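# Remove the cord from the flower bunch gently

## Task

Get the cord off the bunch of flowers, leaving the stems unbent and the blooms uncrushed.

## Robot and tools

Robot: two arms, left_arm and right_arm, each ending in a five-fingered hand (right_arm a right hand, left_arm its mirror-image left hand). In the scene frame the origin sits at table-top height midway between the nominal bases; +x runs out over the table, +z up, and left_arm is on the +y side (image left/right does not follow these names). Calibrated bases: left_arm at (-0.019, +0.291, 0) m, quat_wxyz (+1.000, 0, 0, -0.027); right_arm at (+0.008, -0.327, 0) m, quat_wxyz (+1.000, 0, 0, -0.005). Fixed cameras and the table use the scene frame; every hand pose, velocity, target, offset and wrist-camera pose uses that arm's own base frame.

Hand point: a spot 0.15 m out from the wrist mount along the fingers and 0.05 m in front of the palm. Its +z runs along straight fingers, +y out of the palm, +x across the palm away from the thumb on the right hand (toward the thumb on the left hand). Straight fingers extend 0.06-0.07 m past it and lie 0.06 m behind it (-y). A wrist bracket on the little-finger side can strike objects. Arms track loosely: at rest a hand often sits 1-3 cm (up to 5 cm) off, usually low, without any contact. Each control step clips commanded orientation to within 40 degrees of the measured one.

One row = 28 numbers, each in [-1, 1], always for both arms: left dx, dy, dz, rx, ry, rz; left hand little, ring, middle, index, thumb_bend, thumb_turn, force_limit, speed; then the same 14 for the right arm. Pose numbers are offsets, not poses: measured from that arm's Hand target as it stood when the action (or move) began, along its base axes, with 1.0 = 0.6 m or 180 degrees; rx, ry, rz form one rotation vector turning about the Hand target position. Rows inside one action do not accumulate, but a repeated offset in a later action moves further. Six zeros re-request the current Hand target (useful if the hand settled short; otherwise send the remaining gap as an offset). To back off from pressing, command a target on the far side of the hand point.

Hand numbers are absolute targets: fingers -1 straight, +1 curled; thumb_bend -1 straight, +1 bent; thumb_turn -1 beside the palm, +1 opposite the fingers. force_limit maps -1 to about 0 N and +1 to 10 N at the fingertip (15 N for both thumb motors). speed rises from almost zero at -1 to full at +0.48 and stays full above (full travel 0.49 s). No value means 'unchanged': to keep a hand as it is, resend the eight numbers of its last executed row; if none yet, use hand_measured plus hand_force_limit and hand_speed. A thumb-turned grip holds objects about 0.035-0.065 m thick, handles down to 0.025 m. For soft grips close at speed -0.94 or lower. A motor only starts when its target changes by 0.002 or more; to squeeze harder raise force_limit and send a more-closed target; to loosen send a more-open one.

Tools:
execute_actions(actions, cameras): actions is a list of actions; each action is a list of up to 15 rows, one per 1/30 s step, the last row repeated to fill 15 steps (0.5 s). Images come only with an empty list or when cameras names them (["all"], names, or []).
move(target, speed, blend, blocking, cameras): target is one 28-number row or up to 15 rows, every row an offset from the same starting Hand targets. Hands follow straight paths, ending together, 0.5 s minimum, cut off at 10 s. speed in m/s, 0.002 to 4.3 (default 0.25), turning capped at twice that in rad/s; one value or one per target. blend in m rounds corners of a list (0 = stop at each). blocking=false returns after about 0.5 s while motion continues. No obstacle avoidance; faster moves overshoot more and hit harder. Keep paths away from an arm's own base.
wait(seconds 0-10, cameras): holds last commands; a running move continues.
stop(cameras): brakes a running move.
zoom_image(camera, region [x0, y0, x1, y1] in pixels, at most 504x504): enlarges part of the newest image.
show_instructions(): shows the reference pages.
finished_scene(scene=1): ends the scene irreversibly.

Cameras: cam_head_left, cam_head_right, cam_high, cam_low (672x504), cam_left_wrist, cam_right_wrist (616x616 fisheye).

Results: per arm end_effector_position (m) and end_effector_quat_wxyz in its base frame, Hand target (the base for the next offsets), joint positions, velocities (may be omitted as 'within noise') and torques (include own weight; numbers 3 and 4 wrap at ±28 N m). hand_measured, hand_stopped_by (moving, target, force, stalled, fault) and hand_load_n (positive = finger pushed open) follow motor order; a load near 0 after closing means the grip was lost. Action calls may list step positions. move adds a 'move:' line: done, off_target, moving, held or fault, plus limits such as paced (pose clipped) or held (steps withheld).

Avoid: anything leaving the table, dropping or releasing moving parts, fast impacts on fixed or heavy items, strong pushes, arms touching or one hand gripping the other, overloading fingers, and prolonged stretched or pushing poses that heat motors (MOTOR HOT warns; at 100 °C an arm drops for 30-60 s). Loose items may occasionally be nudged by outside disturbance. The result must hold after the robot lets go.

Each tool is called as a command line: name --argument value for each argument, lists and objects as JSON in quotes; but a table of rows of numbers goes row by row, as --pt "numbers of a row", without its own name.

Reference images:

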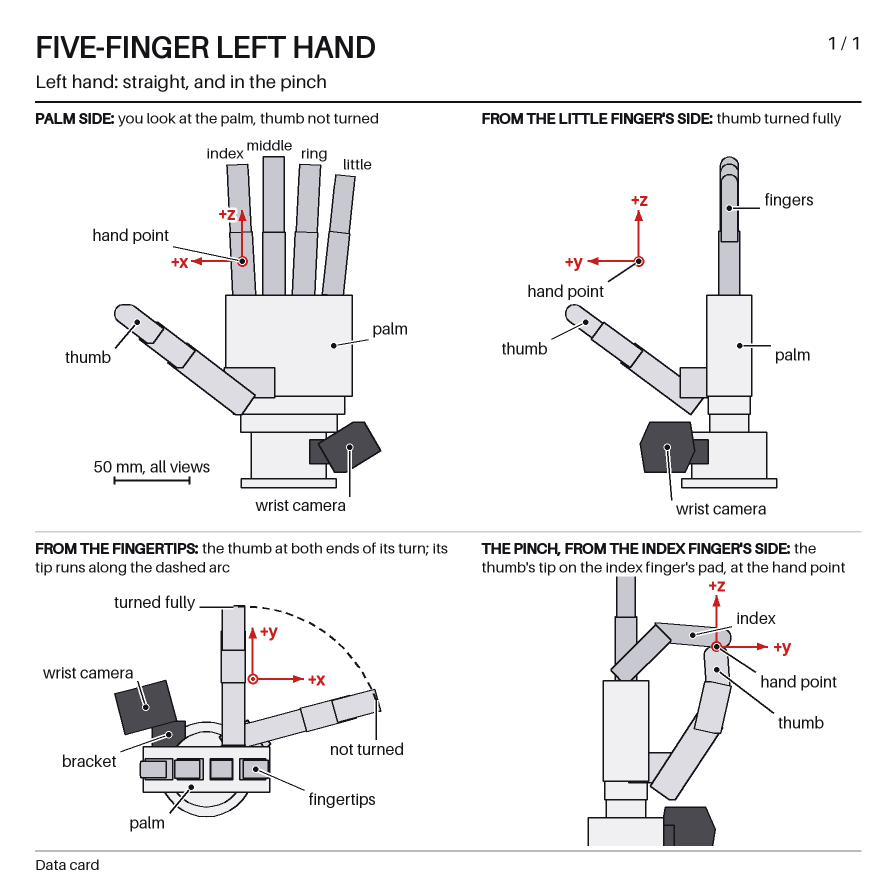

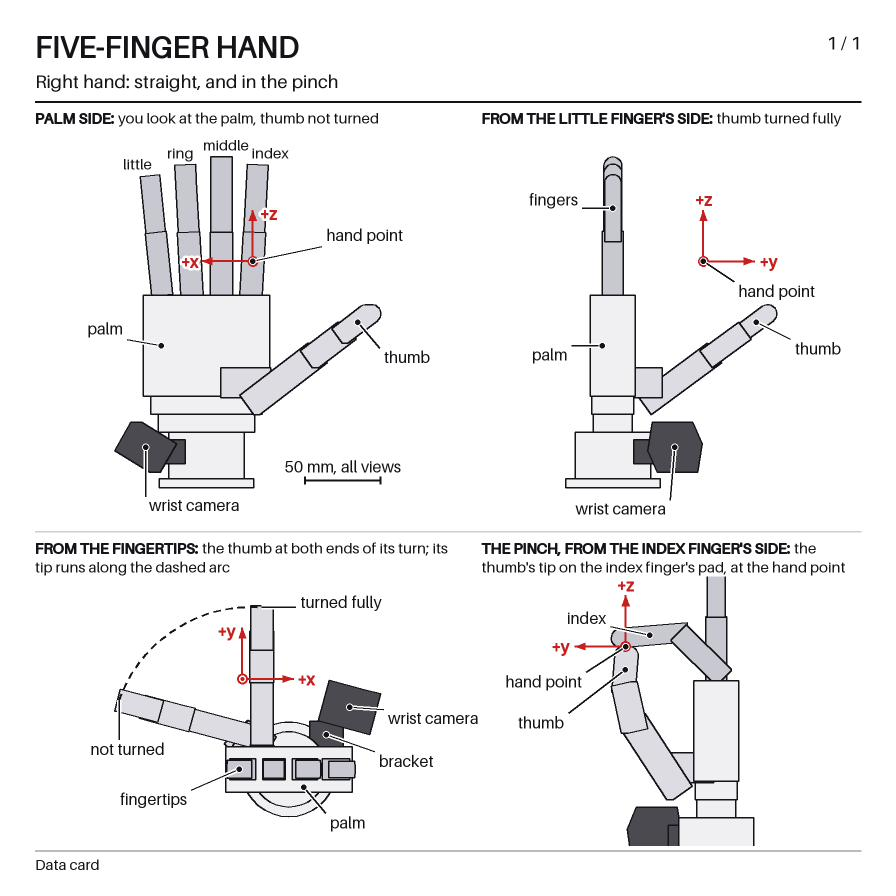

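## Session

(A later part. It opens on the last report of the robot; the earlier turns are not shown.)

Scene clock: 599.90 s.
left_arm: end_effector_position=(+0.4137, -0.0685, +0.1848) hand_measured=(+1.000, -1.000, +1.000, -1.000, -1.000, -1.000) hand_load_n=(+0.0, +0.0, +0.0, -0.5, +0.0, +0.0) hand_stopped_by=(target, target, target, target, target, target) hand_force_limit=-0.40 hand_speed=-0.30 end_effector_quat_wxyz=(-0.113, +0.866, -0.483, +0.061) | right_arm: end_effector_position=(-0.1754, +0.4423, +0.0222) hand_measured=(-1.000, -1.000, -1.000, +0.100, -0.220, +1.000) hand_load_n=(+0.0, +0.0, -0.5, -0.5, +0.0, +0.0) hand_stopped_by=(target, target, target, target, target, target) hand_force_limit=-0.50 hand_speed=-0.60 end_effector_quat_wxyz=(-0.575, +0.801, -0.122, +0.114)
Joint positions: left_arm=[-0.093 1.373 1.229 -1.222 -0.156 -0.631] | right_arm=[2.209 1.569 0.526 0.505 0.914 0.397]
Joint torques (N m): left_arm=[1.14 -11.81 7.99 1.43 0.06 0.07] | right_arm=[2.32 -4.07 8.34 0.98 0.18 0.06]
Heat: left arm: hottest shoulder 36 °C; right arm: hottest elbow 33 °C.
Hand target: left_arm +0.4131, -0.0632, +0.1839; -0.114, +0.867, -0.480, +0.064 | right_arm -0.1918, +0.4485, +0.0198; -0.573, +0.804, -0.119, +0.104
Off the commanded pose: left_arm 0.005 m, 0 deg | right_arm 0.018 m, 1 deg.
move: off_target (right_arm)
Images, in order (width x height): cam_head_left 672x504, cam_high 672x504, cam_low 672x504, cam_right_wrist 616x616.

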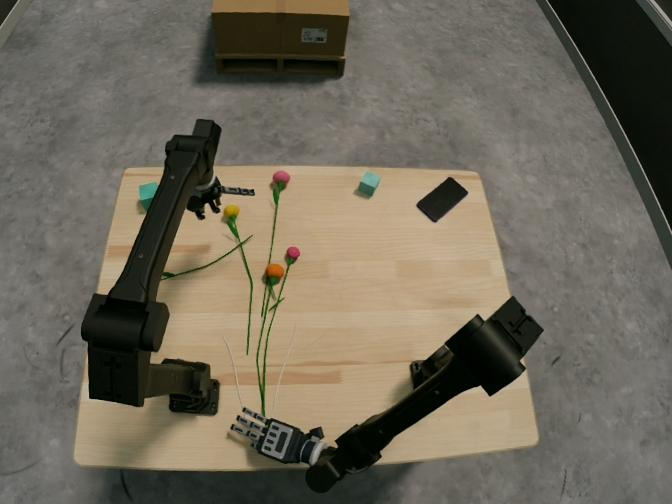

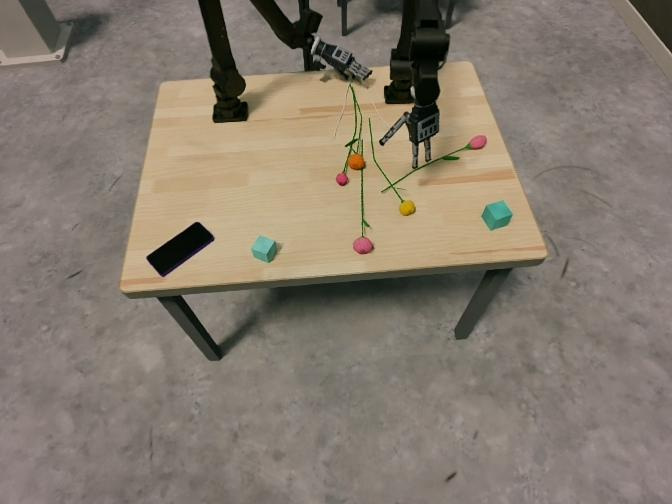

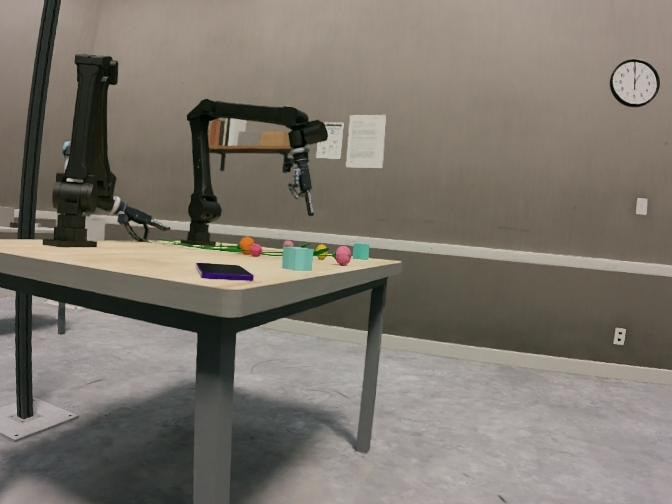

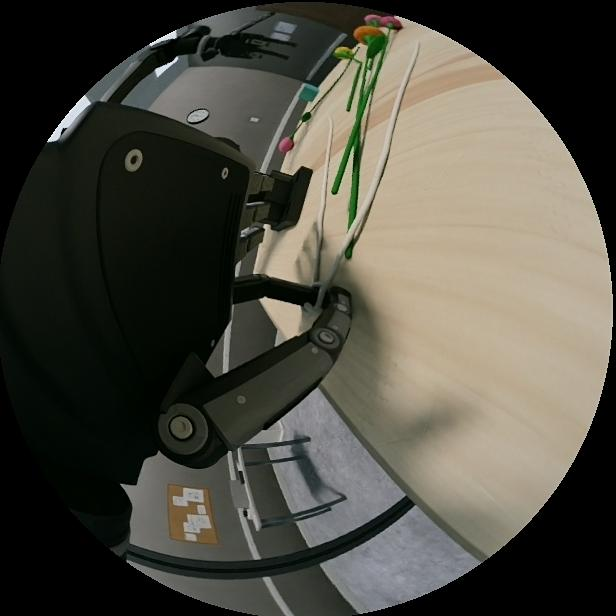

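move --pt "0 0 0.0 0 0 0 1 -1 1 -1 -1 -1 -0.4 -0.3 0.0 0 0.008 0 0 0 -1 -1 -1 0.6 0.15 1 -0.3 -0.6" --cameras '["cam_head_left","cam_right_wrist"]' --speed 0.08

zoom_image --camera "cam_right_wrist" --region '[260, 200, 420, 360]'

zoom_image --camera "cam_head_left" --region '[200, 370, 300, 470]'

Scene clock: 606.30 s.
left_arm: end_effector_position=(+0.4137, -0.0685, +0.1848) hand_measured=(+1.000, -1.000, +1.000, -1.000, -1.000, -1.000) hand_load_n=(+0.0, +0.0, +0.0, +0.0, +0.0, +0.0) hand_stopped_by=(target, target, target, target, target, target) hand_force_limit=-0.40 hand_speed=-0.30 end_effector_quat_wxyz=(-0.113, +0.866, -0.483, +0.061) | right_arm: end_effector_position=(-0.1778, +0.4422, +0.0211) hand_measured=(-1.000, -1.000, -1.000, +0.240, -0.130, +1.000) hand_load_n=(+0.0, +0.0, +0.0, +8.5, +5.5, -1.5) hand_stopped_by=(target, target, target, force, force, target) hand_force_limit=-0.30 hand_speed=-0.60 end_effector_quat_wxyz=(-0.572, +0.803, -0.120, +0.115)
Joint positions: left_arm=[-0.093 1.373 1.229 -1.222 -0.156 -0.631] | right_arm=[2.213 1.571 0.532 0.491 0.914 0.401]
Joint torques (N m): left_arm=[2.2 -11.63 8.05 1.61 0.15 0.1] | right_arm=[1.67 -6.01 7.92 0.53 0.16 0.03]
Heat: left arm: hottest shoulder 36 °C; right arm: hottest elbow 33 °C.
Hand target: left_arm +0.4131, -0.0632, +0.1839; -0.114, +0.867, -0.480, +0.064 | right_arm -0.1920, +0.4485, +0.0247; -0.573, +0.804, -0.119, +0.104
Off the commanded pose: left_arm 0.005 m, 0 deg | right_arm 0.016 m, 1 deg.
move: off_target (right_arm)
Images, in order (width x height): cam_head_left 672x504, cam_right_wrist 616x616.

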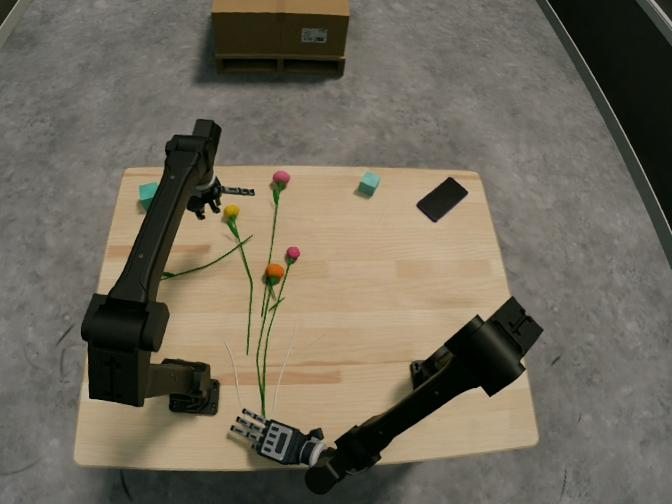

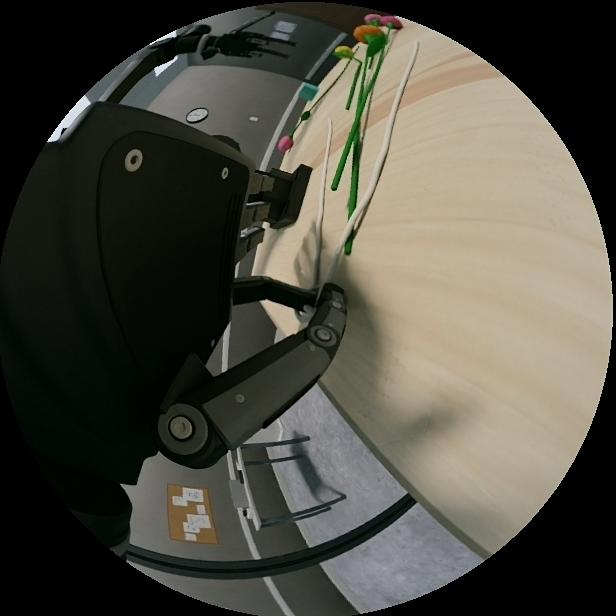

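Scaled by 3.150 from the camera's 616x616 image, which has a finer 880x880 frame.

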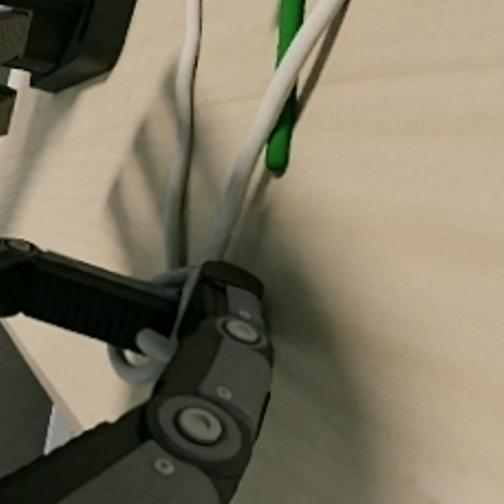

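Scaled by 5.040 from the camera's 672x504 image, which has a finer 960x720 frame.

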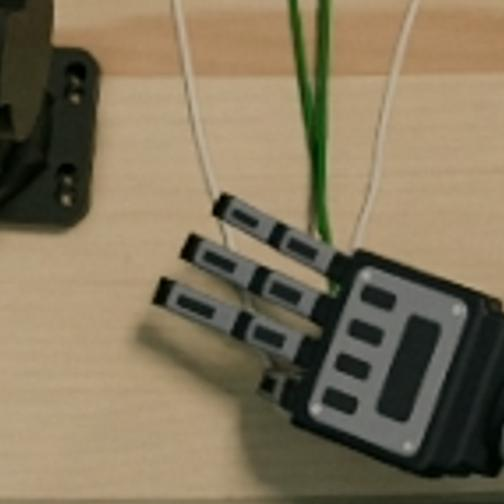

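move --pt "0 0 0.0 0 0 0 1 -1 1 -1 -1 -1 -0.4 -0.3 0.01 -0.02 0.2 0 0 0 -1 -1 -1 0.6 0.15 1 -0.3 -0.6" --cameras '["cam_head_left","cam_right_wrist","cam_high","cam_low"]' --speed 0.12

zoom_image --camera "cam_right_wrist" --region '[260, 200, 420, 360]'

zoom_image --camera "cam_head_left" --region '[180, 300, 320, 470]'

zoom_image --camera "cam_high" --region '[280, 40, 420, 200]'

Scene clock: 610.07 s.
left_arm: end_effector_position=(+0.4137, -0.0685, +0.1848) hand_measured=(+1.000, -1.000, +1.000, -1.000, -1.000, -1.000) hand_load_n=(+0.0, +0.0, +0.0, +0.0, +0.0, +0.0) hand_stopped_by=(target, target, target, target, target, target) hand_force_limit=-0.40 hand_speed=-0.30 end_effector_quat_wxyz=(-0.113, +0.866, -0.483, +0.061) | right_arm: end_effector_position=(-0.1691, +0.4224, +0.1149) hand_measured=(-1.000, -1.000, -1.000, +0.240, -0.130, +1.000) hand_load_n=(+0.0, +0.0, +0.0, +10.0, +5.5, -1.0) hand_stopped_by=(target, target, target, force, force, target) hand_force_limit=-0.30 hand_speed=-0.60 end_effector_quat_wxyz=(-0.555, +0.815, -0.104, +0.126)
Joint positions: left_arm=[-0.093 1.373 1.229 -1.222 -0.156 -0.631] | right_arm=[2.222 1.24 0.605 0.027 0.909 0.405]
Joint torques (N m): left_arm=[1.61 -11.34 8.28 1.43 0.12 0.11] | right_arm=[2.26 -5.42 12.74 1.13 0.55 0.06]
Heat: left arm: hottest shoulder 36 °C; right arm: hottest elbow 33 °C.
Hand target: left_arm +0.4131, -0.0632, +0.1839; -0.114, +0.867, -0.480, +0.064 | right_arm -0.1858, +0.4365, +0.1446; -0.573, +0.804, -0.119, +0.104
Off the commanded pose: left_arm 0.005 m, 0 deg | right_arm 0.037 m, 4 deg.
move: off_target (right_arm)
Images, in order (width x height): cam_head_left 672x504, cam_high 672x504, cam_low 672x504, cam_right_wrist 616x616.

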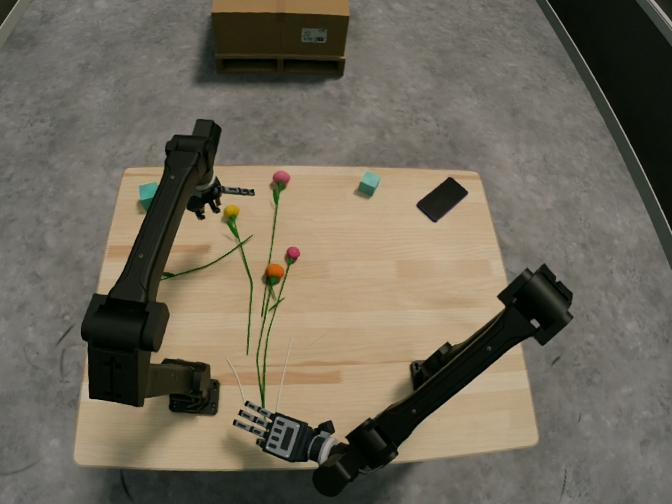

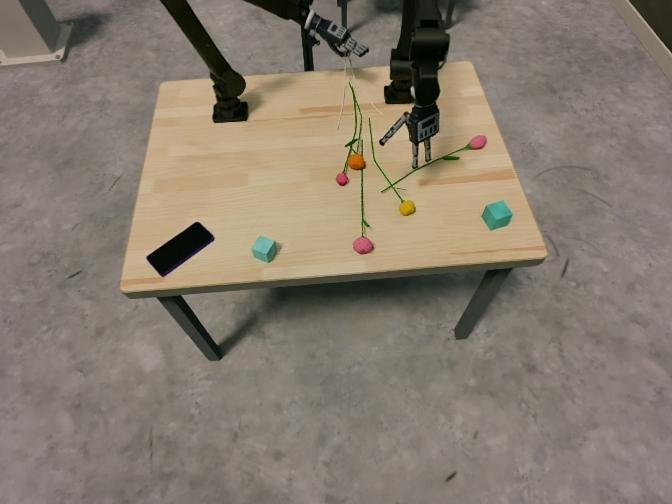

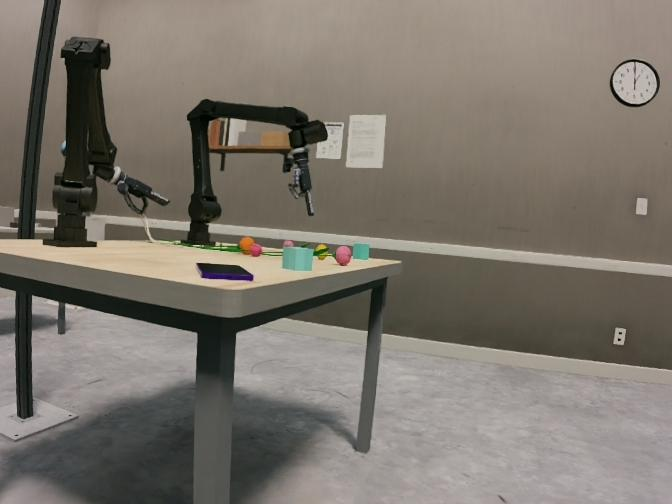

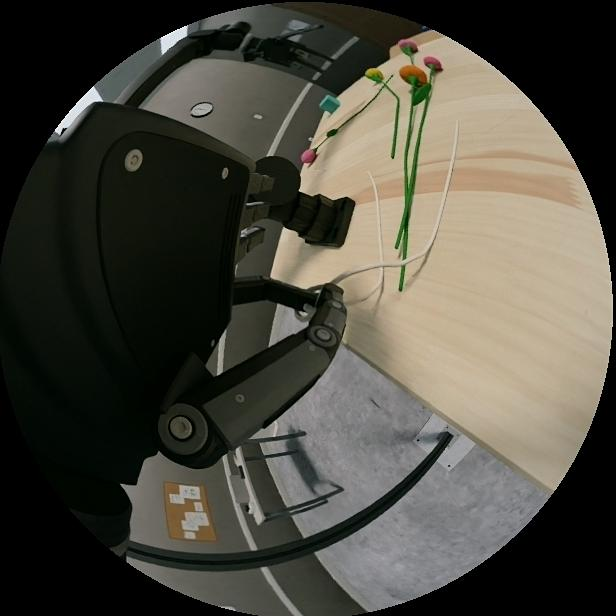

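Scaled by 3.150 from the camera's 616x616 image, which has a finer 880x880 frame.

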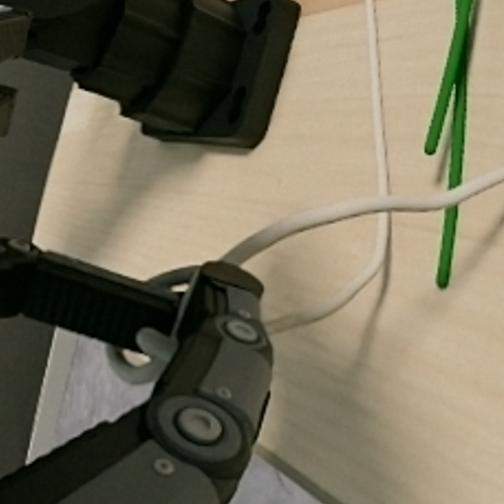

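Scaled by 2.965 from the camera's 672x504 image, which has a finer 960x720 frame.

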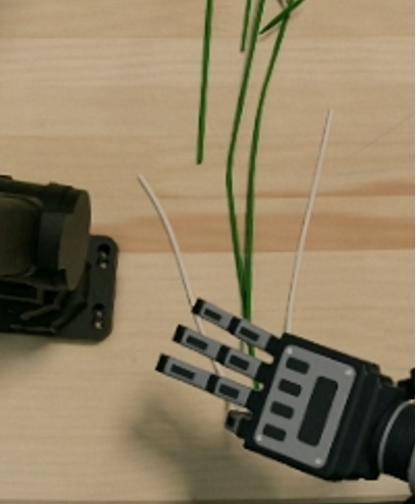

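Scaled by 3.150 from the camera's 672x504 image, which has a finer 960x720 frame.

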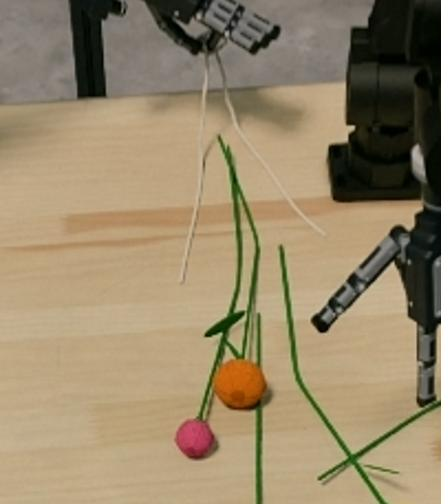

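move --pt "0 0 0.0 0 0 0 1 -1 1 -1 -1 -1 -0.4 -0.3 0.06 -0.02 0.3 0 0 0 -1 -1 -1 0.6 0.15 1 -0.3 -0.6" --pt "0 0 0.0 0 0 0 1 -1 1 -1 -1 -1 -0.4 -0.3 0.06 -0.02 0.54 0 0 0 -1 -1 -1 0.6 0.15 1 -0.3 -0.6" --cameras '["cam_head_left","cam_right_wrist","cam_high","cam_low"]' --speed 0.15

zoom_image --camera "cam_low" --region '[60, 60, 380, 290]'

Scene clock: 618.97 s.
left_arm: end_effector_position=(+0.4137, -0.0685, +0.1848) hand_measured=(+1.000, -1.000, +1.000, -1.000, -1.000, -1.000) hand_load_n=(+0.0, +0.0, +0.0, +0.0, +0.0, +0.0) hand_stopped_by=(target, target, target, target, target, target) hand_force_limit=-0.40 hand_speed=-0.30 end_effector_quat_wxyz=(-0.113, +0.866, -0.483, +0.061) | right_arm: end_effector_position=(-0.1512, +0.4191, +0.4398) hand_measured=(-1.000, -1.000, -1.000, +0.240, -0.130, +1.000) hand_load_n=(+0.0, +0.0, +0.0, +10.0, +5.0, -1.0) hand_stopped_by=(target, target, target, force, force, target) hand_force_limit=-0.30 hand_speed=-0.60 end_effector_quat_wxyz=(-0.562, +0.812, -0.108, +0.113)
Joint positions: left_arm=[-0.093 1.373 1.229 -1.222 -0.156 -0.631] | right_arm=[2.177 1.032 1.333 -0.855 0.858 0.371]
Joint torques (N m): left_arm=[1.49 -11.16 8.09 1.55 0.12 0.07] | right_arm=[-0.62 -2.37 15.43 1.01 0.36 -0.15]
Heat: left arm: hottest shoulder 36 °C; right arm: hottest elbow 34 °C.
Hand target: left_arm +0.4131, -0.0632, +0.1839; -0.114, +0.867, -0.480, +0.064 | right_arm -0.1497, +0.4244, +0.4688; -0.573, +0.804, -0.119, +0.104
Off the commanded pose: left_arm 0.005 m, 0 deg | right_arm 0.029 m, 2 deg.
move: off_target (right_arm)
Images, in order (width x height): cam_head_left 672x504, cam_high 672x504, cam_low 672x504, cam_right_wrist 616x616.

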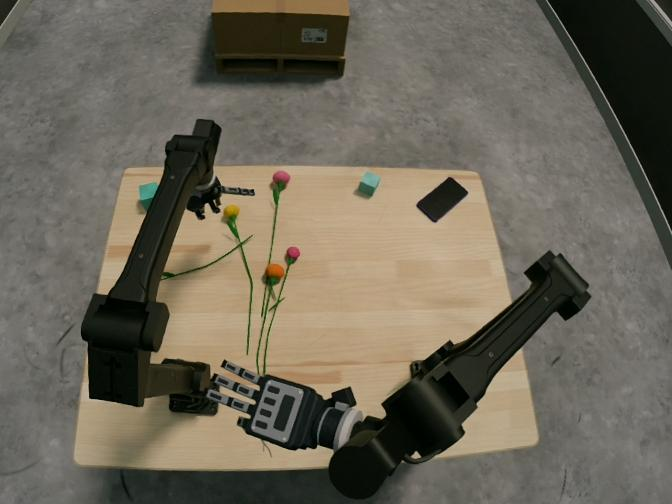

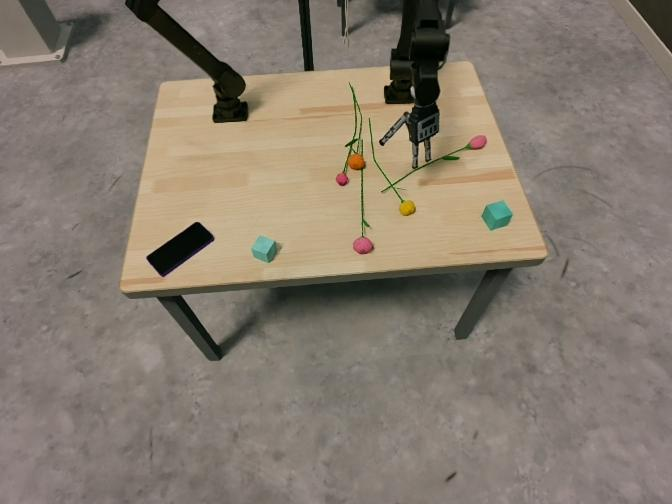

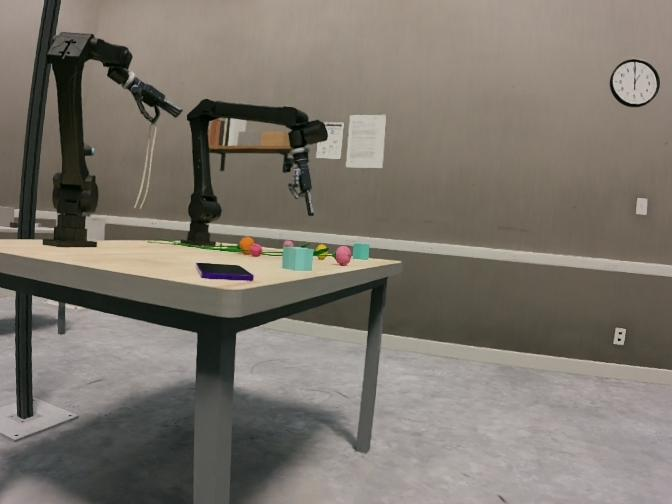

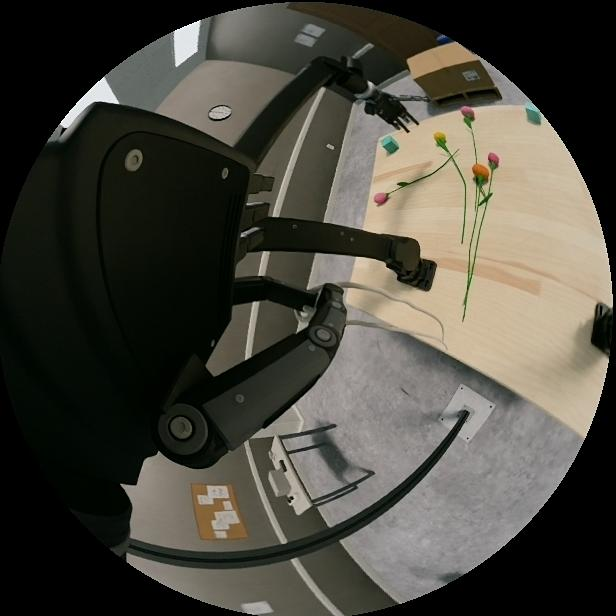

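Scaled by 1.575 from the camera's 672x504 image, which has a finer 960x720 frame.

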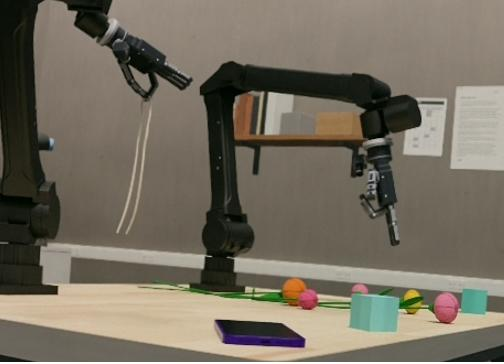

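move --pt "0 0 0.0 0 0 0 1 -1 1 -1 -1 -1 -0.4 -0.3 0.333 -0.13 0.0 0 0 0 -1 -1 -1 0.6 0.15 1 -0.3 -0.6" --pt "0 0 0.0 0 0 0 1 -1 1 -1 -1 -1 -0.4 -0.3 0.667 -0.407 0 0 0 0 -1 -1 -1 0.6 0.15 1 -0.3 -0.6" --cameras '["cam_head_left","cam_right_wrist","cam_high","cam_low"]' --speed 0.15 --blend 0.05

Scene clock: 625.57 s.
left_arm: end_effector_position=(+0.4137, -0.0685, +0.1848) hand_measured=(+1.000, -1.000, +1.000, -1.000, -1.000, -1.000) hand_load_n=(+0.0, +0.0, +0.0, +0.0, +0.0, +0.0) hand_stopped_by=(target, target, target, target, target, target) hand_force_limit=-0.40 hand_speed=-0.30 end_effector_quat_wxyz=(-0.113, +0.866, -0.483, +0.061) | right_arm: end_effector_position=(+0.2455, +0.1827, +0.4459) hand_measured=(-1.000, -1.000, -1.000, +0.240, -0.130, +1.000) hand_load_n=(+0.0, +0.0, +0.0, +10.0, +5.5, -1.5) hand_stopped_by=(target, target, target, force, force, target) hand_force_limit=-0.30 hand_speed=-0.60 end_effector_quat_wxyz=(-0.570, +0.807, -0.133, +0.083)
Joint positions: left_arm=[-0.093 1.373 1.229 -1.222 -0.156 -0.631] | right_arm=[0.081 0.858 1.282 -1.181 -1.057 -0.67]
Joint torques (N m): left_arm=[2.14 -11.63 8.23 1.47 0.12 0.07] | right_arm=[-0.5 0.21 14.35 1.11 -0.5 -0.21]
Heat: left arm: hottest shoulder 36 °C; right arm: hottest elbow 35 °C.
Hand target: left_arm +0.4131, -0.0632, +0.1839; -0.114, +0.867, -0.480, +0.064 | right_arm +0.2505, +0.1803, +0.4687; -0.573, +0.804, -0.119, +0.104
Off the commanded pose: left_arm 0.005 m, 0 deg | right_arm 0.024 m, 3 deg.
move: off_target (right_arm)
Images, in order (width x height): cam_head_left 672x504, cam_high 672x504, cam_low 672x504, cam_right_wrist 616x616.

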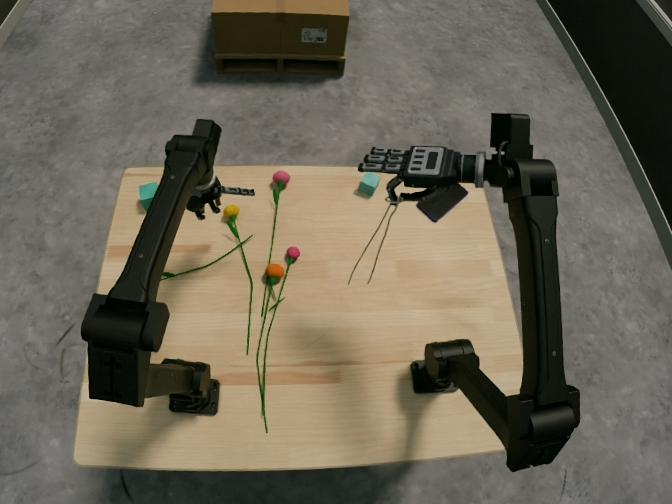

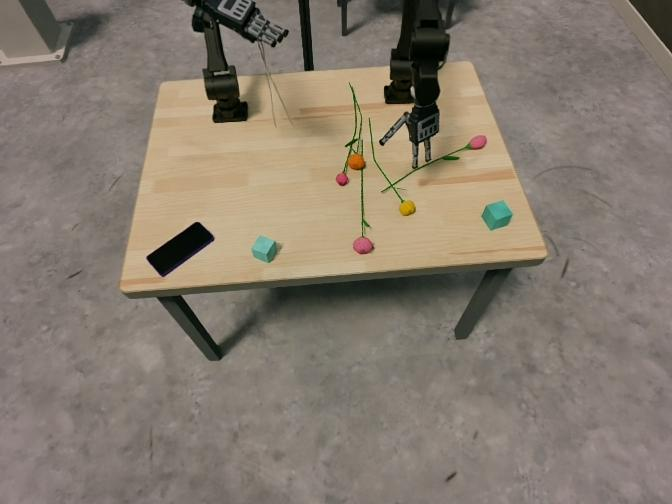

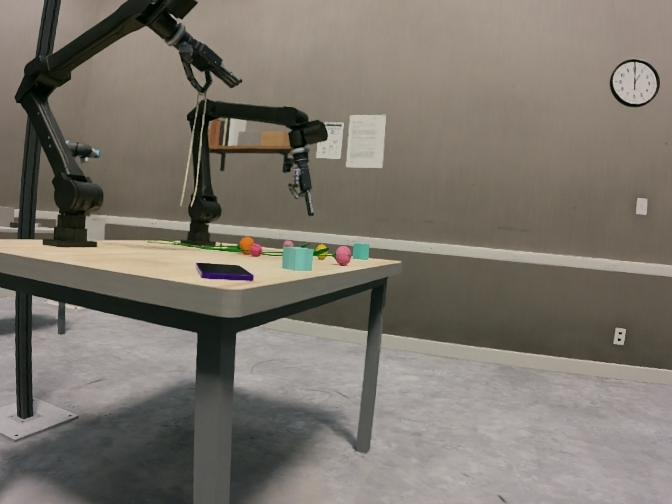

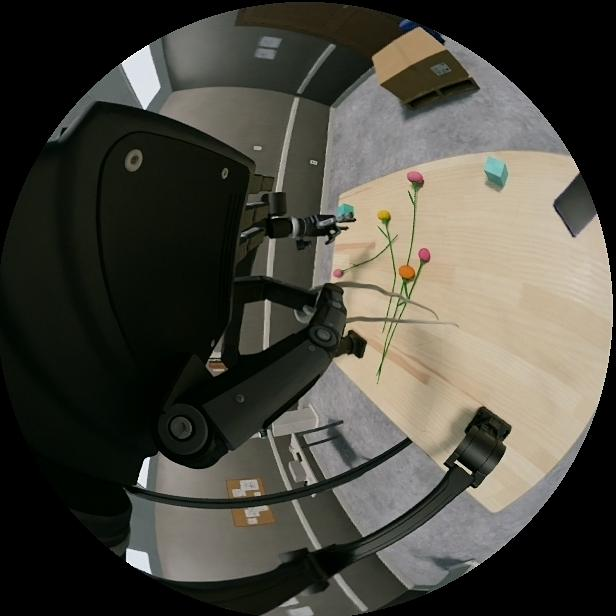

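move --pt "0 0 0.0 0 0 0 1 -1 1 -1 -1 -1 -0.4 -0.3 -0.083 -0.083 -0.15 0 0 -0.15 -1 -1 -1 0.6 0.15 1 -0.3 -0.6" --pt "0 0 0.0 0 0 0 1 -1 1 -1 -1 -1 -0.4 -0.3 0.15 -0.15 -0.58 0 0 -0.25 -1 -1 -1 0.6 0.15 1 -0.3 -0.6" --cameras '["cam_head_left","cam_high","cam_low"]' --speed 0.15 --blend 0.03

Scene clock: 633.23 s.
left_arm: end_effector_position=(+0.4137, -0.0685, +0.1848) hand_measured=(+1.000, -1.000, +1.000, -1.000, -1.000, -1.000) hand_load_n=(+0.0, +0.0, +0.0, +0.0, +0.0, +0.0) hand_stopped_by=(target, target, target, target, target, target) hand_force_limit=-0.40 hand_speed=-0.30 end_effector_quat_wxyz=(-0.113, +0.866, -0.483, +0.061) | right_arm: end_effector_position=(+0.3385, +0.0865, +0.1202) hand_measured=(-1.000, -1.000, -1.000, +0.240, -0.130, +1.000) hand_load_n=(+0.0, +0.0, -0.5, +10.0, +5.5, -1.0) hand_stopped_by=(target, target, target, force, force, target) hand_force_limit=-0.30 hand_speed=-0.60 end_effector_quat_wxyz=(-0.485, +0.701, -0.417, +0.316)
Joint positions: left_arm=[-0.093 1.373 1.229 -1.222 -0.156 -0.631] | right_arm=[-0.05 0.761 0.297 0.084 -0.474 -0.222]
Joint torques (N m): left_arm=[2.14 -10.64 8.27 1.39 0.1 0.04] | right_arm=[1.14 0.85 8.73 2.7 0.13 0.09]
Heat: left arm: hottest shoulder 36 °C; right arm: hottest elbow 36 °C.
Hand target: left_arm +0.4131, -0.0632, +0.1839; -0.114, +0.867, -0.480, +0.064 | right_arm +0.3405, +0.0903, +0.1208; -0.490, +0.697, -0.417, +0.315
Off the commanded pose: left_arm 0.005 m, 0 deg | right_arm 0.004 m, 1 deg.
move: done
Images, in order (width x height): cam_head_left 672x504, cam_high 672x504, cam_low 672x504.

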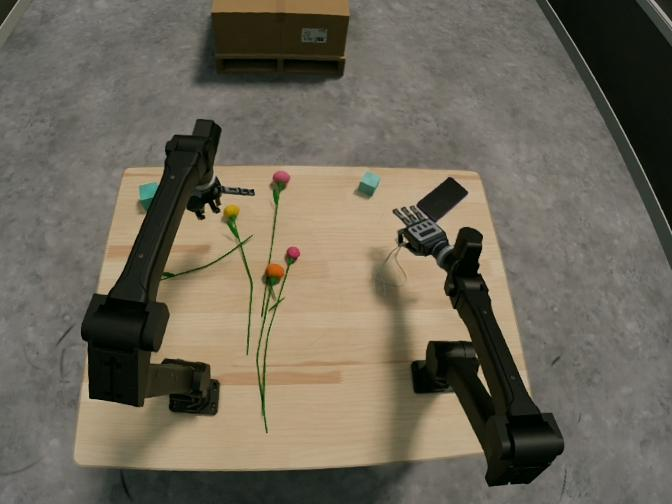

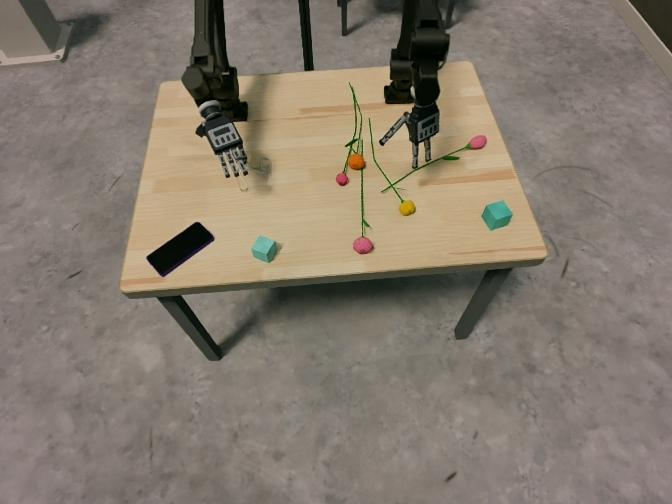

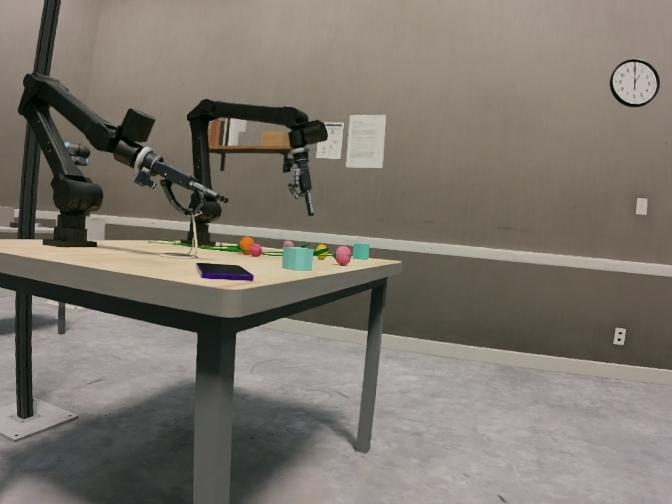

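move --pt "0 0 0.0 0 0 0 1 -1 1 -1 -1 -1 -0.4 -0.3 0.04 -0.04 -0.145 0 0 0 -1 -1 -1 0.6 0.15 1 -0.3 -0.6" --pt "0 0 0.0 0 0 0 1 -1 1 -1 -1 -1 -0.4 -0.3 0.04 -0.04 -0.145 0 0 0 -1 -1 -1 -0.5 -0.6 1 -0.3 -0.6" --cameras '["cam_head_left","cam_high","cam_low","cam_right_wrist"]' --speed 0.08

zoom_image --camera "cam_right_wrist" --region '[240, 200, 440, 400]'

Scene clock: 637.70 s.
left_arm: end_effector_position=(+0.4137, -0.0685, +0.1848) hand_measured=(+1.000, -1.000, +1.000, -1.000, -1.000, -1.000) hand_load_n=(+0.0, +0.0, +0.0, +0.0, +0.0, +0.0) hand_stopped_by=(target, target, target, target, target, target) hand_force_limit=-0.40 hand_speed=-0.30 end_effector_quat_wxyz=(-0.113, +0.866, -0.483, +0.061) | right_arm: end_effector_position=(+0.3633, +0.0702, +0.0348) hand_measured=(-1.000, -1.000, -1.000, -0.500, -0.600, +1.000) hand_load_n=(+0.0, +0.0, +0.0, +0.0, +0.0, +0.0) hand_stopped_by=(target, target, target, target, target, target) hand_force_limit=-0.30 hand_speed=-0.60 end_effector_quat_wxyz=(-0.491, +0.698, -0.421, +0.308)
Joint positions: left_arm=[-0.093 1.373 1.229 -1.222 -0.156 -0.631] | right_arm=[-0.127 1.248 0.223 0.627 -0.558 -0.235]
Joint torques (N m): left_arm=[1.61 -10.93 8.17 1.55 0.1 0.11] | right_arm=[-0.15 -1.96 5.42 2.84 -0.11 -0.2]
Heat: left arm: hottest shoulder 36 °C; right arm: hottest elbow 36 °C.
Hand target: left_arm +0.4131, -0.0632, +0.1839; -0.114, +0.867, -0.480, +0.064 | right_arm +0.3644, +0.0663, +0.0337; -0.490, +0.697, -0.417, +0.315
Off the commanded pose: left_arm 0.005 m, 0 deg | right_arm 0.004 m, 1 deg.
move: done
Images, in order (width x height): cam_head_left 672x504, cam_high 672x504, cam_low 672x504, cam_right_wrist 616x616.

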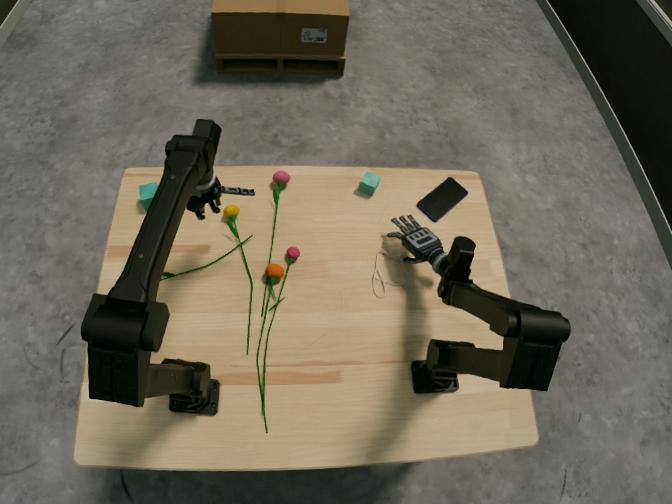

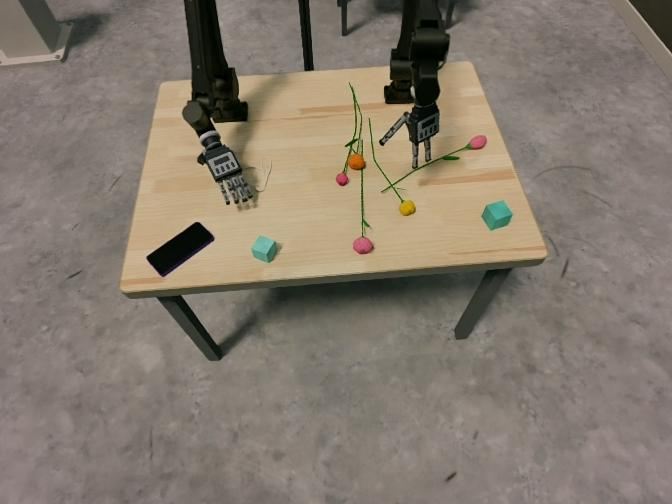

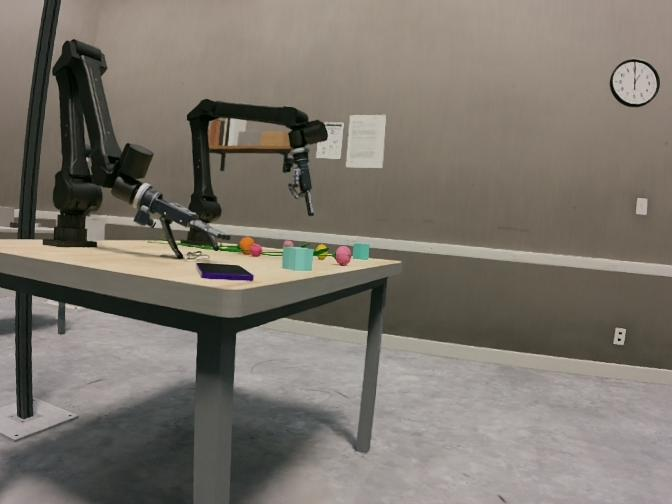

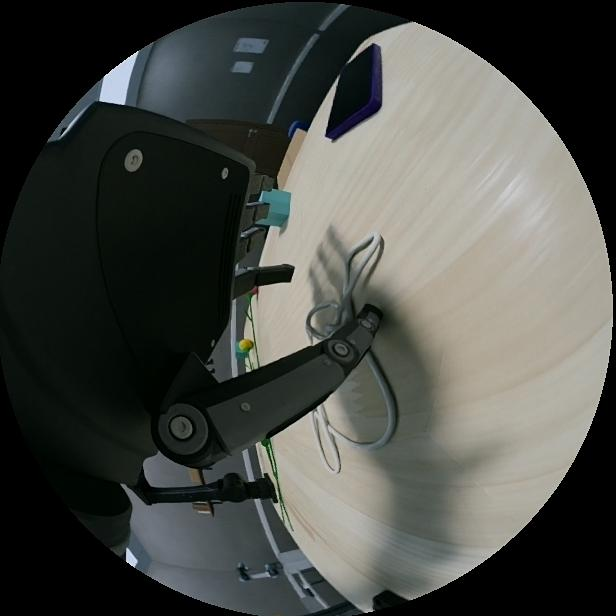

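Scaled by 2.520 from the camera's 616x616 image, which has a finer 880x880 frame.

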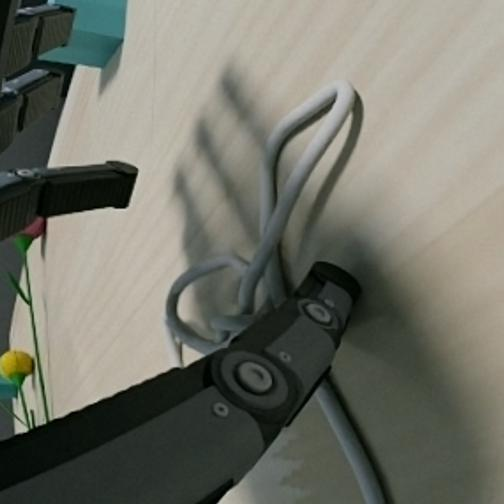

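move --pt "0 0 0.1 0 0 0 1 -1 1 -1 -1 -1 -0.4 -0.3 -0.03 -0.03 0.2 0 0 0 -1 -1 -1 -0.5 -0.6 1 -0.3 -0.6" --cameras '["cam_head_left","cam_high","cam_low","cam_right_wrist"]' --speed 0.12

zoom_image --camera "cam_high" --region '[200, 60, 500, 280]'

zoom_image --camera "cam_head_left" --region '[110, 160, 440, 460]'

Scene clock: 641.20 s.
left_arm: end_effector_position=(+0.3995, -0.0672, +0.2197) hand_measured=(+1.000, -1.000, +1.000, -1.000, -1.000, -1.000) hand_load_n=(+0.0, +0.0, +0.0, +0.0, +0.0, +0.0) hand_stopped_by=(target, target, target, target, target, target) hand_force_limit=-0.40 hand_speed=-0.30 end_effector_quat_wxyz=(-0.104, +0.867, -0.485, +0.041) | right_arm: end_effector_position=(+0.3289, +0.0560, +0.1211) hand_measured=(-1.000, -1.000, -1.000, -0.500, -0.600, +1.000) hand_load_n=(+0.0, +0.0, +0.0, +0.0, +0.0, +0.0) hand_stopped_by=(target, target, target, target, target, target) hand_force_limit=-0.30 hand_speed=-0.60 end_effector_quat_wxyz=(-0.485, +0.701, -0.437, +0.287)
Joint positions: left_arm=[-0.093 1.358 1.309 -1.36 -0.156 -0.631] | right_arm=[-0.22 0.763 0.331 -0.043 -0.642 -0.275]
Joint torques (N m): left_arm=[2.26 -10.99 13 0.59 0.12 0.06] | right_arm=[-0.32 -1.44 14.27 1.32 -0.25 -0.25]
Heat: left arm: hottest shoulder 36 °C; right arm: hottest elbow 36 °C.
Hand target: left_arm +0.4131, -0.0632, +0.2439; -0.114, +0.867, -0.480, +0.064 | right_arm +0.3465, +0.0483, +0.1537; -0.490, +0.697, -0.417, +0.315
Off the commanded pose: left_arm 0.028 m, 3 deg | right_arm 0.038 m, 4 deg.
move: off_target (left_arm, right_arm)
Images, in order (width x height): cam_head_left 672x504, cam_high 672x504, cam_low 672x504, cam_right_wrist 616x616.

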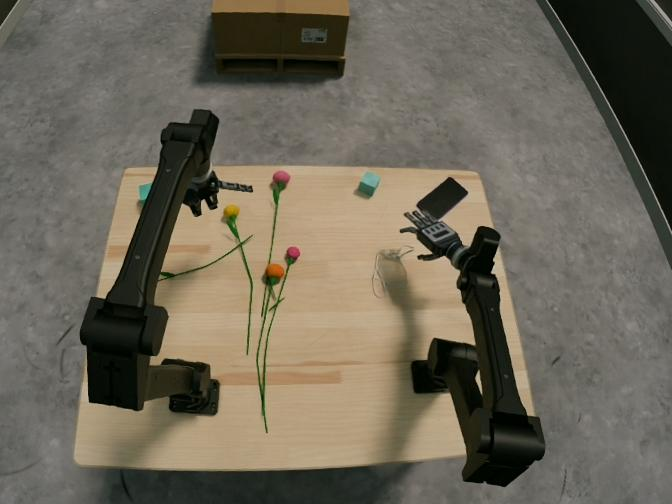

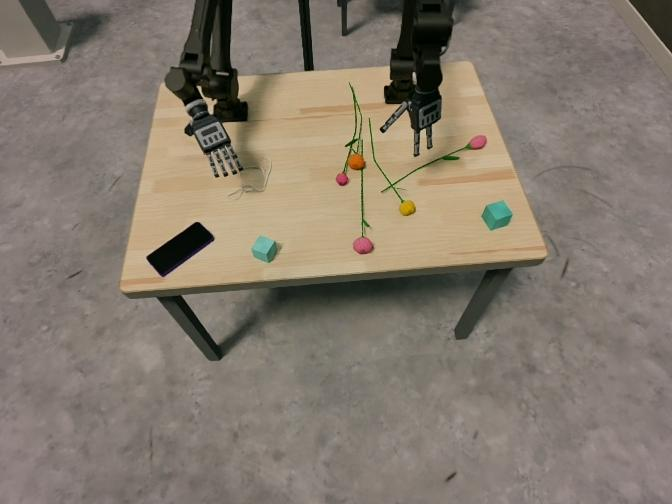

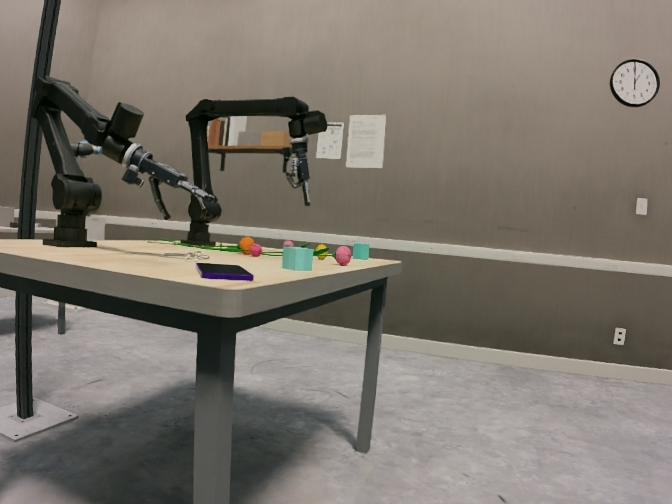

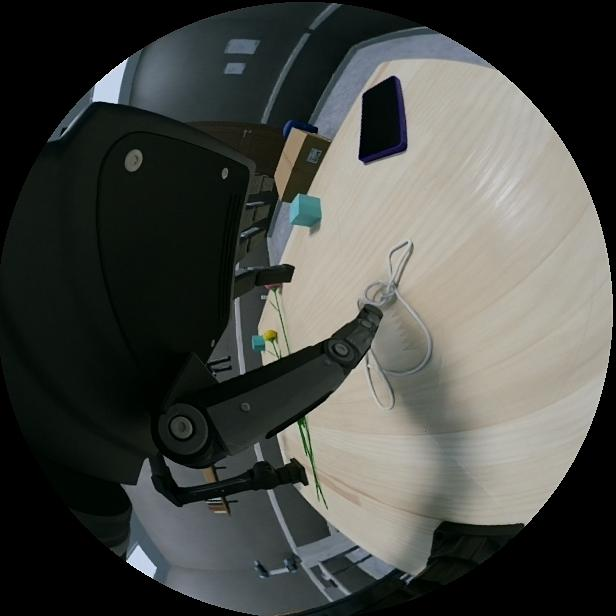

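Scaled by 1.680 from the camera's 672x504 image, which has a finer 960x720 frame.

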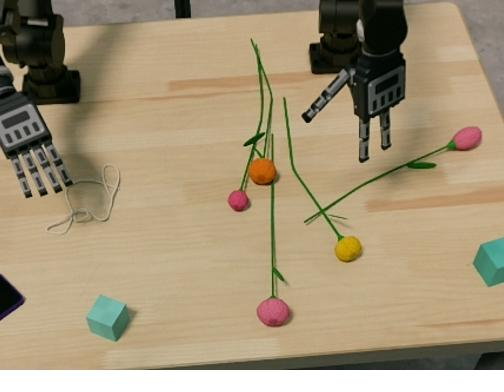

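Scaled by 1.527 from the camera's 672x504 image, which has a finer 960x720 frame.

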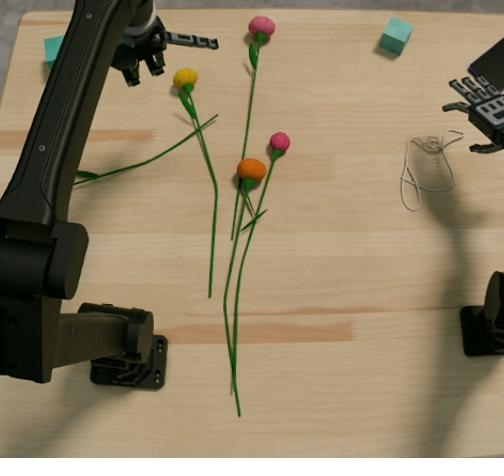

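finished_scene

The scene is finished: the task was done.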